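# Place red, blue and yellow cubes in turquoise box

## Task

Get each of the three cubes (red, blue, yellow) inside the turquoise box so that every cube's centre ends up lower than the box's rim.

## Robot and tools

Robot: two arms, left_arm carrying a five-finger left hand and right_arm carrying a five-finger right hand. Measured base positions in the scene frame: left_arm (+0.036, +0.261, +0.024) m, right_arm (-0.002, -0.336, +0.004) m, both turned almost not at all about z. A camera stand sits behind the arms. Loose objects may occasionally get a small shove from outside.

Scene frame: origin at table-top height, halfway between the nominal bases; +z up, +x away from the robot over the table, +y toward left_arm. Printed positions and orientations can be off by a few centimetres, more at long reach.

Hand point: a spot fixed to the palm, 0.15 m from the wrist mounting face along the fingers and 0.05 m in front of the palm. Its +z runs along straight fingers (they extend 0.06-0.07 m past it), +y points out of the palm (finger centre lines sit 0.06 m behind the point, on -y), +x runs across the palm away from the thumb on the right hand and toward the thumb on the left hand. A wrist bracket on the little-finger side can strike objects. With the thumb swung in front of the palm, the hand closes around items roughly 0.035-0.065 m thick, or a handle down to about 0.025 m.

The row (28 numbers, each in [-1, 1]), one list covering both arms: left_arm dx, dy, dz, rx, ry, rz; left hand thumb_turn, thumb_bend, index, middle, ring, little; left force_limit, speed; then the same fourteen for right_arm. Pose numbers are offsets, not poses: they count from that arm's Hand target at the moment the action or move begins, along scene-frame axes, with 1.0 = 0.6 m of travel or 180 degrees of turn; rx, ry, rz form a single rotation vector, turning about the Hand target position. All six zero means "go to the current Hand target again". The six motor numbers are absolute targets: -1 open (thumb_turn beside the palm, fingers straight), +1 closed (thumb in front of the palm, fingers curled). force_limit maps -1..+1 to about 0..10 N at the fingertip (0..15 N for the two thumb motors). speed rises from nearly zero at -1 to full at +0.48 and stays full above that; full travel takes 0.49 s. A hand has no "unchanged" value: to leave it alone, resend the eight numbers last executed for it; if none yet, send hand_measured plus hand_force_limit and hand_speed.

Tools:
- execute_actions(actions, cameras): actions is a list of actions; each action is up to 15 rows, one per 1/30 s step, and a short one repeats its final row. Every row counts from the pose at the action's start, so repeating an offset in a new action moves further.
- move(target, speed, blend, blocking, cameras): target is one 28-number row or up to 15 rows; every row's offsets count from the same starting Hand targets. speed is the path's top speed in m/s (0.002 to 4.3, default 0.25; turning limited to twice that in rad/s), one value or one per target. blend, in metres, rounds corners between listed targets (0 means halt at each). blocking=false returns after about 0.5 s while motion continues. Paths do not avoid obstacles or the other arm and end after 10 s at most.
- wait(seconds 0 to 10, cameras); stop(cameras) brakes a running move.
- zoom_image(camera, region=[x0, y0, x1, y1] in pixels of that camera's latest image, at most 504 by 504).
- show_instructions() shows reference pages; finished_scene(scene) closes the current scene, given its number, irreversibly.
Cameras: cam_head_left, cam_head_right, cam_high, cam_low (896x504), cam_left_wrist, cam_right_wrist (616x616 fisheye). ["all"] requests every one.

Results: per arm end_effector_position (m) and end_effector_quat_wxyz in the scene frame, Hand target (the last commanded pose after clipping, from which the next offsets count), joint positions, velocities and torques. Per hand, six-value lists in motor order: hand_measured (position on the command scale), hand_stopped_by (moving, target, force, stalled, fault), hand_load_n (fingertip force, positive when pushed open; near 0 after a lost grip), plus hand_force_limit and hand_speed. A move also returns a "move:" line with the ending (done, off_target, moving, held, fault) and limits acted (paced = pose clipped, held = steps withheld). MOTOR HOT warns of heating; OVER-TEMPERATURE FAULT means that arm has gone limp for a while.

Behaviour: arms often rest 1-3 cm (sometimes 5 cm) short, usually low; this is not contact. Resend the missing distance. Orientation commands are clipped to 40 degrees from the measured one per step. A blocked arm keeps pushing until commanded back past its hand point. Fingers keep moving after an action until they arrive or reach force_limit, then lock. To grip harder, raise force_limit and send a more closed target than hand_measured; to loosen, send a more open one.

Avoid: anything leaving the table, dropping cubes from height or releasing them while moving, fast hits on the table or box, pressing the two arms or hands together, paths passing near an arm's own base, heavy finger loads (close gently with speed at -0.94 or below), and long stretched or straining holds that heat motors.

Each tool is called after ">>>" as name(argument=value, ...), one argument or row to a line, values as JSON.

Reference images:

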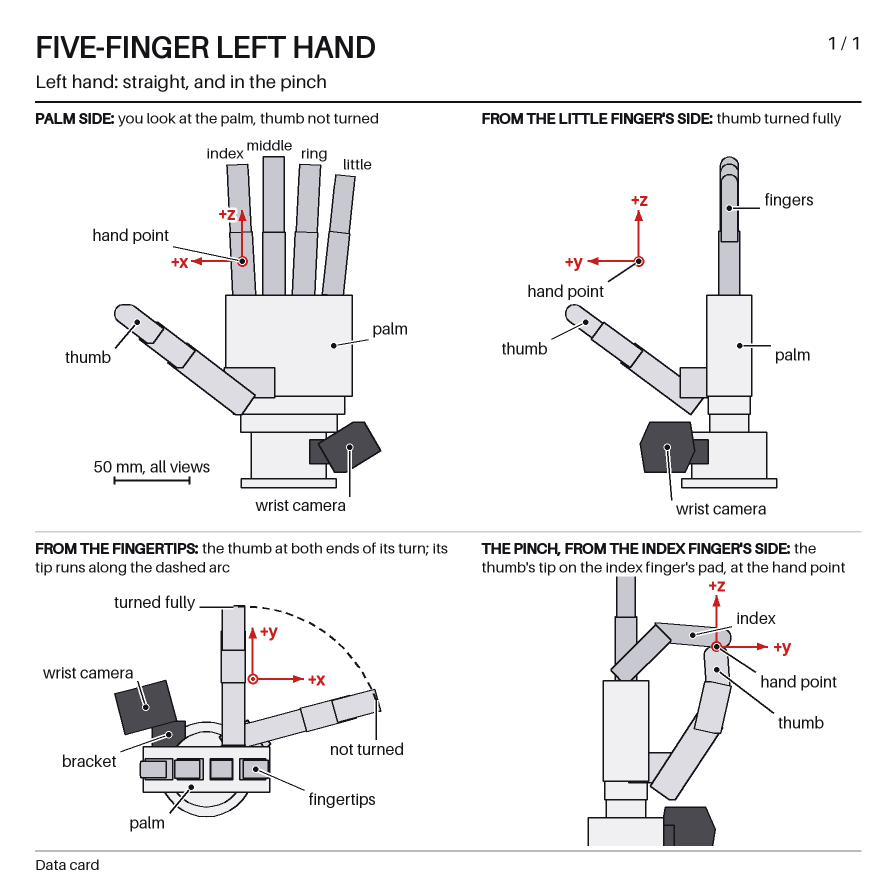

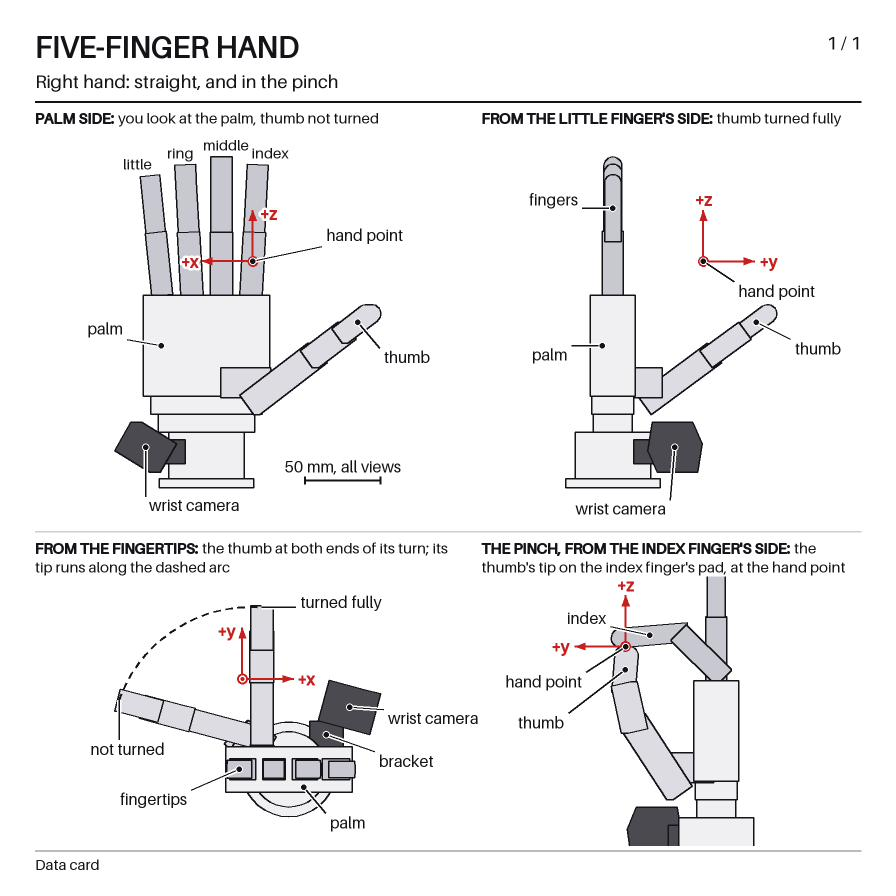

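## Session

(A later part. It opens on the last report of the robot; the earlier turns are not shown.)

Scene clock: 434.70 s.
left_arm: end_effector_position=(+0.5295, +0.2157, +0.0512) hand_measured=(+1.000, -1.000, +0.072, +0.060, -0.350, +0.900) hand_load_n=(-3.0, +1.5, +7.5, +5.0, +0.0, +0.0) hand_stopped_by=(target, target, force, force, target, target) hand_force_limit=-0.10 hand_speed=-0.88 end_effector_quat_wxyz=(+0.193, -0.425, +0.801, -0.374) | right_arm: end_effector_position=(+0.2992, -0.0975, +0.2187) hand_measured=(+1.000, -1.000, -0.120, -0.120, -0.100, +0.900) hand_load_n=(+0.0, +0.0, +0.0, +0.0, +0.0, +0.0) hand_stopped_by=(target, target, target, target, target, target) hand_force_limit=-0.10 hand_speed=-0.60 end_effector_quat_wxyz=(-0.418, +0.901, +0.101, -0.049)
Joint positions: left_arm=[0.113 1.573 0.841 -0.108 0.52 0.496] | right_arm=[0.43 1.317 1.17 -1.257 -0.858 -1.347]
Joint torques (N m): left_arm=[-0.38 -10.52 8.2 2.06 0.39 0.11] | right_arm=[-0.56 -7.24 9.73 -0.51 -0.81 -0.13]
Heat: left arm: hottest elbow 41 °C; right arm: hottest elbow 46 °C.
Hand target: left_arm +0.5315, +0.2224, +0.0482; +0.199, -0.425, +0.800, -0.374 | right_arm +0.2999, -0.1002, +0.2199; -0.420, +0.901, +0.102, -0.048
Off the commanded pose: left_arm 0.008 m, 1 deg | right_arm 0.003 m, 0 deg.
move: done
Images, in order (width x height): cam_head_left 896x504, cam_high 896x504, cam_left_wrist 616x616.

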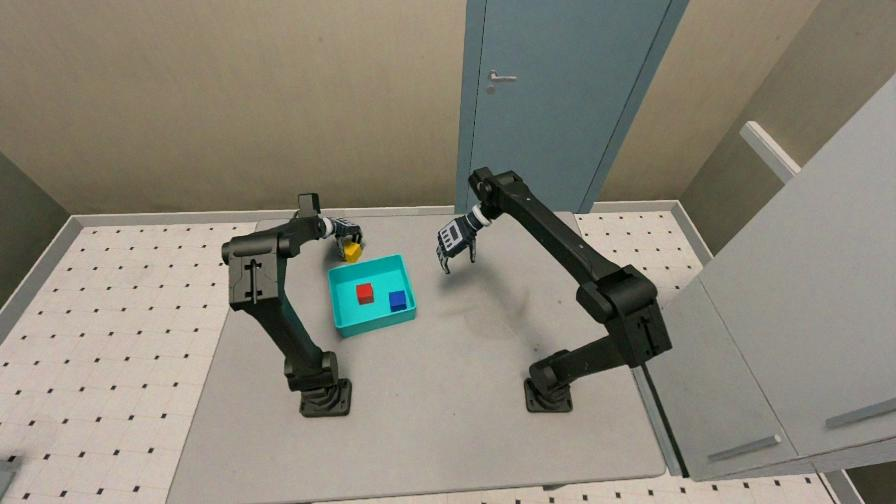

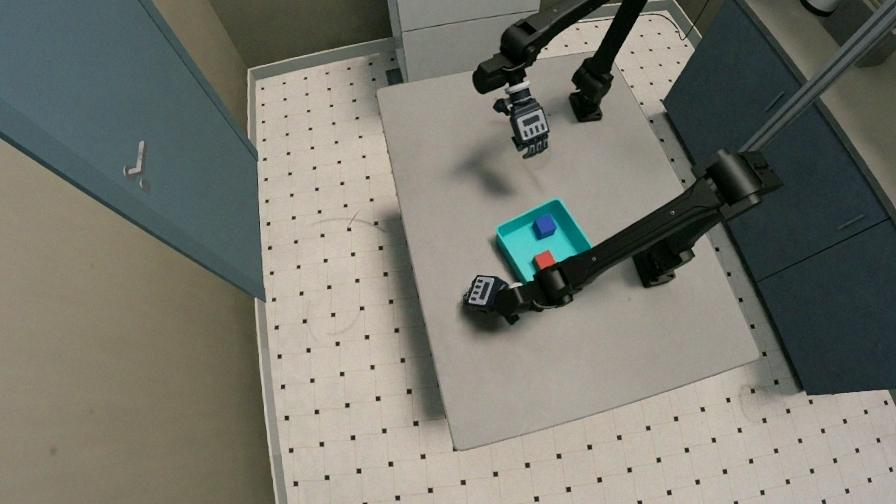

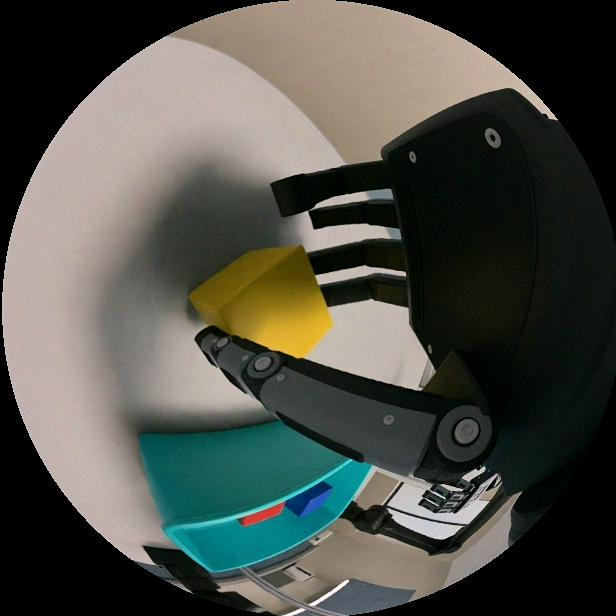

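>>> move(
  target=[
    [0,0,0.236,0,0,0,1,-1,0.4,0.4,-0.35,0.9,-0.1,-0.88, 0,0,0,0,0,0,1,-1,-0.12,-0.12,-0.1,0.9,-0.1,-0.6],
    [-0.199,-0.176,0.236,0,0,0.258,1,-1,0.4,0.4,0.0,0.9,-0.1,0, 0,0,0,0,0,0,1,-1,-0.12,-0.12,-0.1,0.9,-0.1,-0.6],
    [-0.199,-0.176,0.09,0,0,0.258,1,-1,0.4,0.4,0.0,0.9,-0.1,0, 0,0,0,0,0,0,1,-1,-0.12,-0.12,-0.1,0.9,-0.1,-0.6],
  ],
  speed=0.16,
  cameras=["cam_head_left","cam_high","cam_left_wrist"],
)

>>> zoom_image(
  camera="cam_head_left",
  region=[290, 200, 450, 350],
)

Scene clock: 455.80 s.
left_arm: end_effector_position=(+0.4092, +0.1245, +0.1001) hand_measured=(+1.000, -1.000, +0.072, +0.060, +0.000, +0.900) hand_load_n=(-2.5, +1.5, +7.5, +4.5, +0.0, +0.0) hand_stopped_by=(target, target, force, force, target, target) hand_force_limit=-0.10 hand_speed=0.00 end_effector_quat_wxyz=(-0.330, +0.708, -0.570, +0.254) | right_arm: end_effector_position=(+0.2992, -0.0974, +0.2187) hand_measured=(+1.000, -1.000, -0.120, -0.120, -0.100, +0.900) hand_load_n=(+0.0, +0.0, +0.0, +0.0, +0.0, +0.5) hand_stopped_by=(target, target, target, target, target, target) hand_force_limit=-0.10 hand_speed=-0.60 end_effector_quat_wxyz=(-0.419, +0.901, +0.102, -0.049)
Joint positions: left_arm=[-0.456 1.118 0.578 -0.306 -0.51 -0.483] | right_arm=[0.43 1.317 1.17 -1.257 -0.858 -1.348]
Joint torques (N m): left_arm=[-2.37 -5.89 9.65 2.17 -0.49 -0.08] | right_arm=[-1.03 -7.12 9.7 -0.44 -0.82 -0.11]
Heat: left arm: hottest elbow 40 °C; right arm: hottest elbow 44 °C.
Hand target: left_arm +0.4122, +0.1169, +0.1022; -0.330, +0.706, -0.568, +0.265 | right_arm +0.2999, -0.1002, +0.2199; -0.420, +0.901, +0.102, -0.048
Off the commanded pose: left_arm 0.008 m, 1 deg | right_arm 0.003 m, 0 deg.
move: done; target 2's new numbers were sent with left_arm's hand 0.011 m and 1 deg from that target
Images, in order (width x height): cam_head_left 896x504, cam_high 896x504, cam_left_wrist 616x616.

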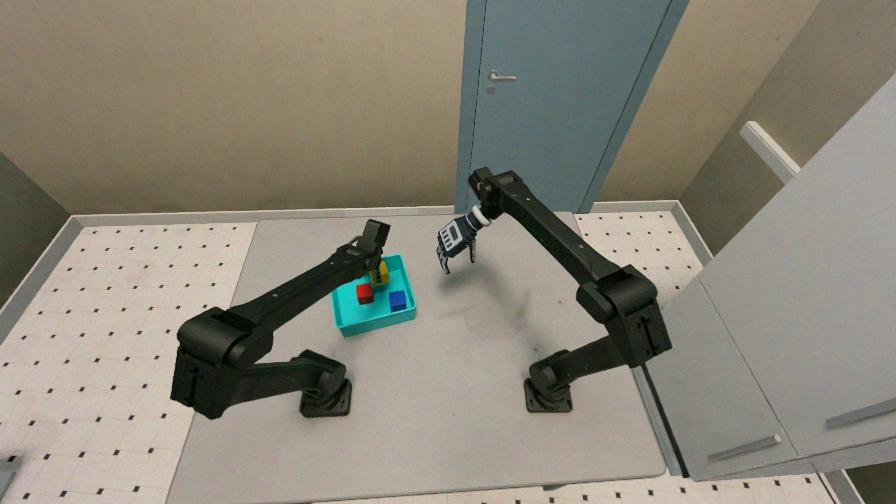

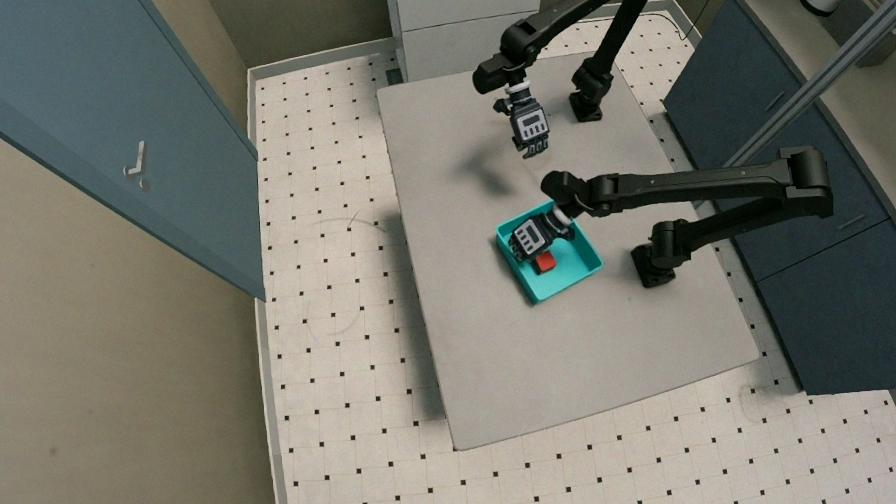

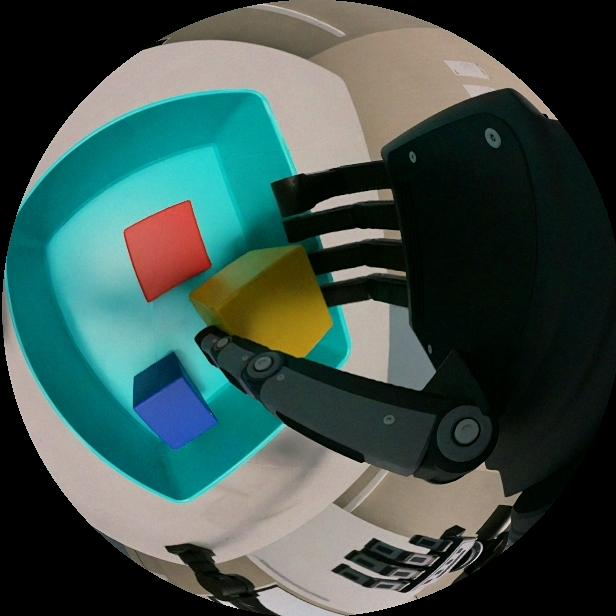

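Scaled by 3.150 from the camera's 896x504 image, which has a finer 1280x720 frame.

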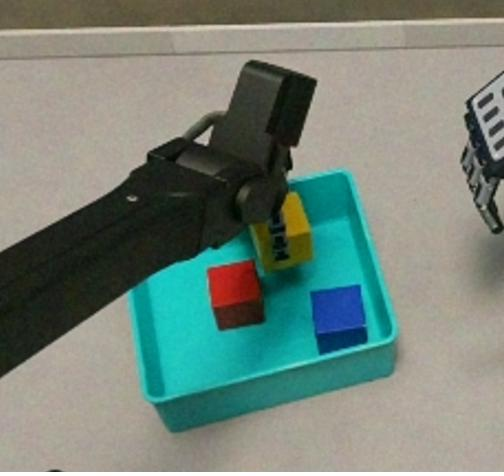

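>>> move(
  target=[
    [0,-0.02,0,0,0,0,1,-1,0.4,0.4,0.0,0.9,-0.1,0, 0,0,0,0,0,0,1,-1,-0.12,-0.12,-0.1,0.9,-0.1,-0.6],
    [0,-0.02,-0.05,0,0,0,1,-1,0.4,0.4,0.0,0.9,-0.1,0, 0,0,0,0,0,0,1,-1,-0.12,-0.12,-0.1,0.9,-0.1,-0.6],
  ],
  speed=0.1,
  cameras=["cam_head_left","cam_high","cam_left_wrist"],
)

>>> zoom_image(
  camera="cam_head_left",
  region=[290, 200, 450, 350],
)

Scene clock: 464.27 s.
left_arm: end_effector_position=(+0.4088, +0.1125, +0.0703) hand_measured=(+1.000, -1.000, +0.072, +0.060, +0.000, +0.900) hand_load_n=(-2.5, +1.5, +7.5, +4.5, -0.5, +0.5) hand_stopped_by=(target, target, force, force, target, target) hand_force_limit=-0.10 hand_speed=0.00 end_effector_quat_wxyz=(-0.330, +0.707, -0.572, +0.253) | right_arm: end_effector_position=(+0.2992, -0.0974, +0.2187) hand_measured=(+1.000, -1.000, -0.120, -0.120, -0.100, +0.900) hand_load_n=(+0.0, +0.0, +0.0, +0.0, +0.0, +0.0) hand_stopped_by=(target, target, target, target, target, target) hand_force_limit=-0.10 hand_speed=-0.60 end_effector_quat_wxyz=(-0.419, +0.901, +0.102, -0.049)
Joint positions: left_arm=[-0.493 1.201 0.547 -0.209 -0.534 -0.512] | right_arm=[0.43 1.317 1.17 -1.257 -0.858 -1.348]
Joint torques (N m): left_arm=[-2.26 -6.3 8.99 2.3 -0.5 -0.08] | right_arm=[-0.62 -7.36 9.66 -0.46 -0.81 -0.14]
Heat: left arm: hottest elbow 40 °C; right arm: hottest elbow 43 °C.
Hand target: left_arm +0.4122, +0.1050, +0.0722; -0.330, +0.706, -0.568, +0.265 | right_arm +0.2999, -0.1002, +0.2199; -0.420, +0.901, +0.102, -0.048
Off the commanded pose: left_arm 0.009 m, 1 deg | right_arm 0.003 m, 0 deg.
move: done
Images, in order (width x height): cam_head_left 896x504, cam_high 896x504, cam_left_wrist 616x616.

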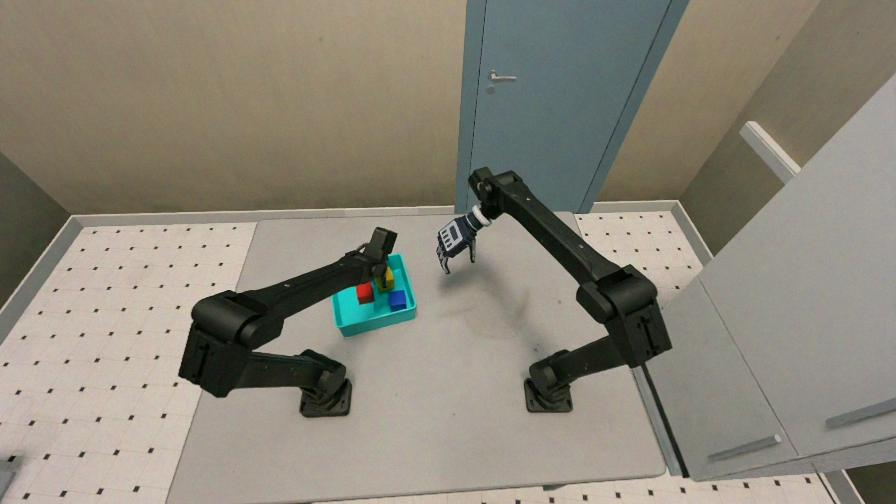

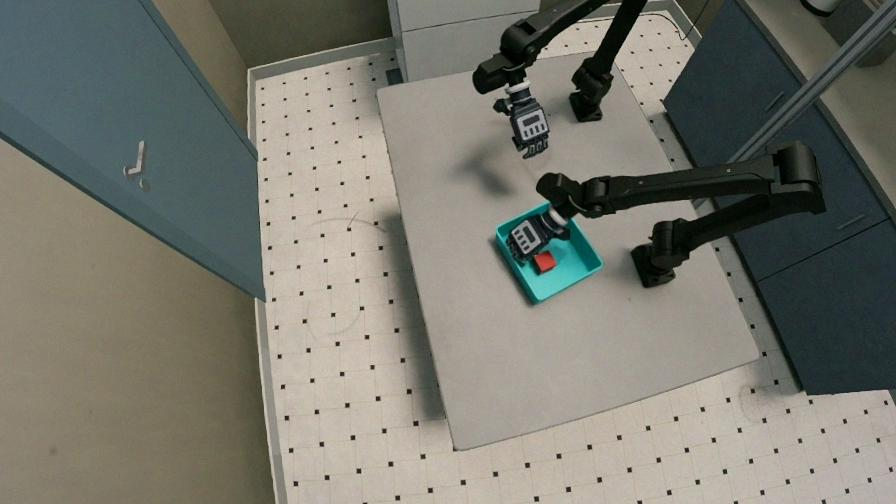

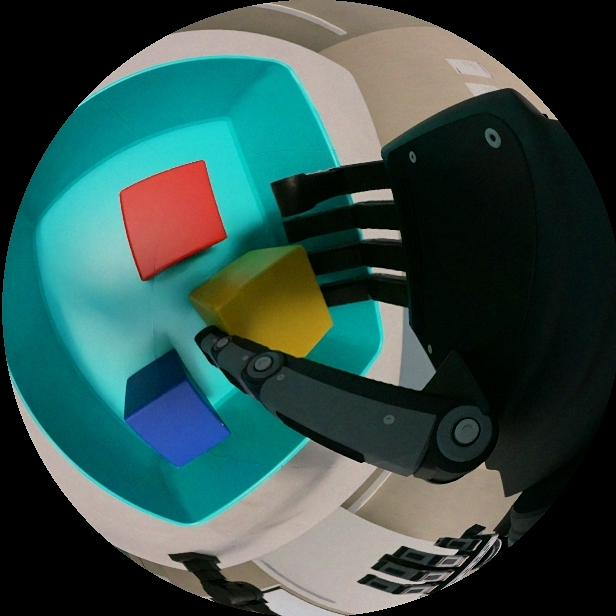

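Scaled by 3.150 from the camera's 896x504 image, which has a finer 1280x720 frame.

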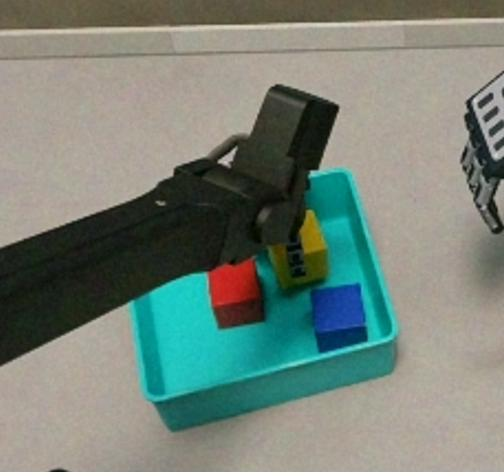

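>>> move(
  target=[
    [0,0,-0.02,0,0,0,1,-1,0.4,0.4,0.0,0.9,-0.1,0, 0,0,0,0,0,0,1,-1,-0.12,-0.12,-0.1,0.9,-0.1,-0.6],
    [0,0,-0.02,0,0,0,1,-1,-0.12,-0.12,0.0,0.9,-0.1,-0.6, 0,0,0,0,0,0,1,-1,-0.12,-0.12,-0.1,0.9,-0.1,-0.6],
    [0.015,0,0.2,0,0,0,1,-1,-0.12,-0.12,0.0,0.9,-0.1,-0.6, 0,0,0,0,0,0,1,-1,-0.12,-0.12,-0.1,0.9,-0.1,-0.6],
  ],
  speed=0.1,
  cameras=["cam_head_left","cam_high","cam_low","cam_left_wrist"],
)

>>> zoom_image(
  camera="cam_head_left",
  region=[290, 200, 450, 350],
)

Scene clock: 472.47 s.
left_arm: end_effector_position=(+0.4028, +0.1150, +0.1586) hand_measured=(+1.000, -1.000, -0.120, -0.120, +0.000, +0.900) hand_load_n=(+0.0, +0.0, -0.5, +0.0, +0.0, +0.0) hand_stopped_by=(target, target, target, target, target, target) hand_force_limit=-0.10 hand_speed=-0.60 end_effector_quat_wxyz=(-0.326, +0.708, -0.580, +0.237) | right_arm: end_effector_position=(+0.2992, -0.0974, +0.2187) hand_measured=(+1.000, -1.000, -0.120, -0.120, -0.100, +0.900) hand_load_n=(+0.0, +0.0, +0.0, +0.0, +0.0, +0.0) hand_stopped_by=(target, target, target, target, target, target) hand_force_limit=-0.10 hand_speed=-0.60 end_effector_quat_wxyz=(-0.419, +0.901, +0.102, -0.049)
Joint positions: left_arm=[-0.493 1.049 0.721 -0.572 -0.532 -0.513] | right_arm=[0.43 1.317 1.17 -1.257 -0.858 -1.348]
Joint torques (N m): left_arm=[-1.26 -6.65 15.77 0.79 -0.21 0.04] | right_arm=[-0.73 -7.47 9.68 -0.38 -0.82 -0.13]
Heat: left arm: hottest elbow 40 °C; right arm: hottest elbow 42 °C.
Hand target: left_arm +0.4211, +0.1048, +0.1923; -0.330, +0.706, -0.568, +0.265 | right_arm +0.2999, -0.1002, +0.2199; -0.420, +0.901, +0.102, -0.048
Off the commanded pose: left_arm 0.040 m, 3 deg | right_arm 0.003 m, 0 deg.
move: off_target (left_arm)
Images, in order (width x height): cam_head_left 896x504, cam_high 896x504, cam_low 896x504, cam_left_wrist 616x616.

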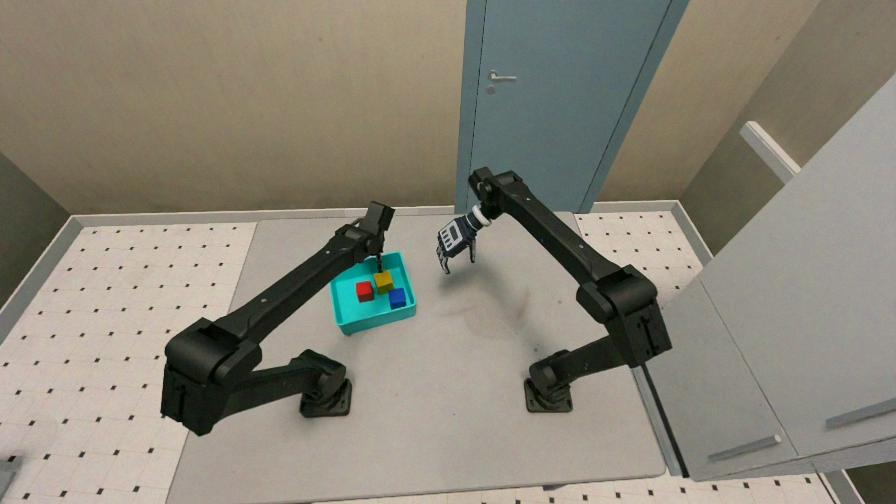

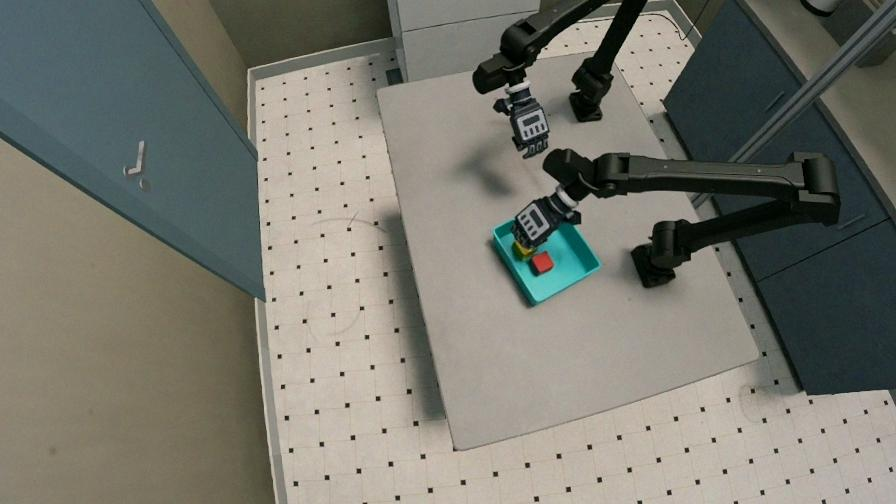

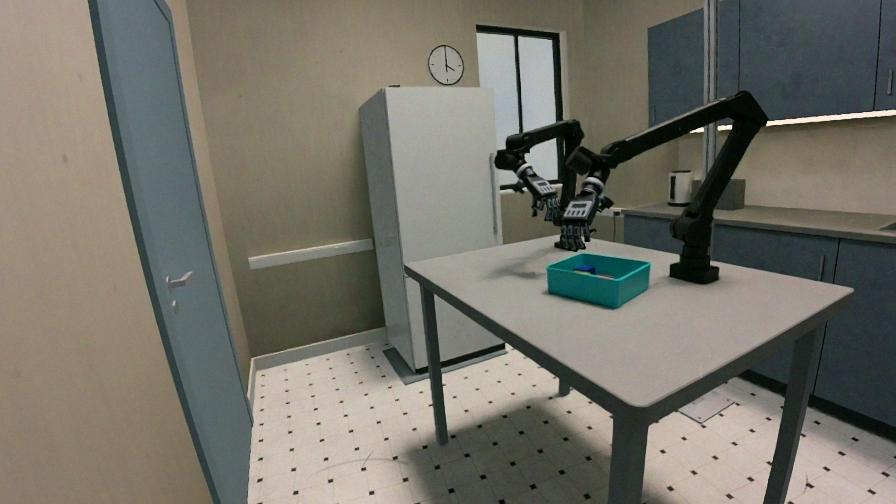

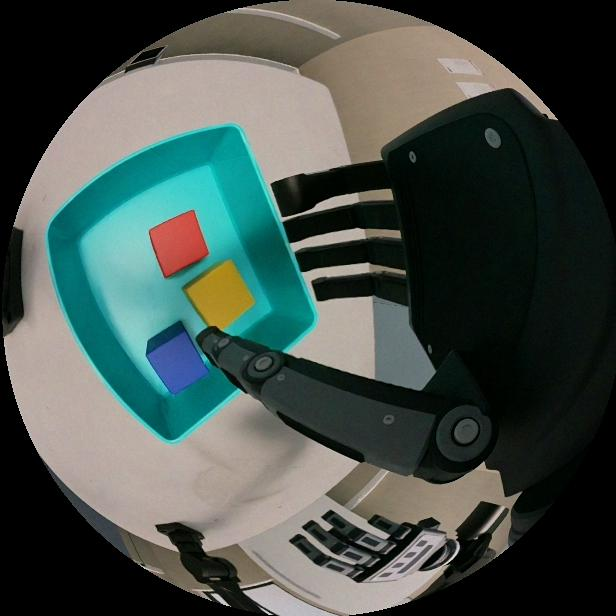

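Scaled by 3.150 from the camera's 896x504 image, which has a finer 1280x720 frame.

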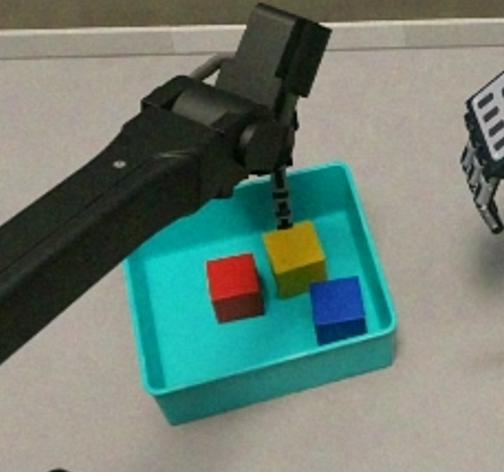

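>>> finished_scene(
  scene=1,
)

The scene is finished: the task was done.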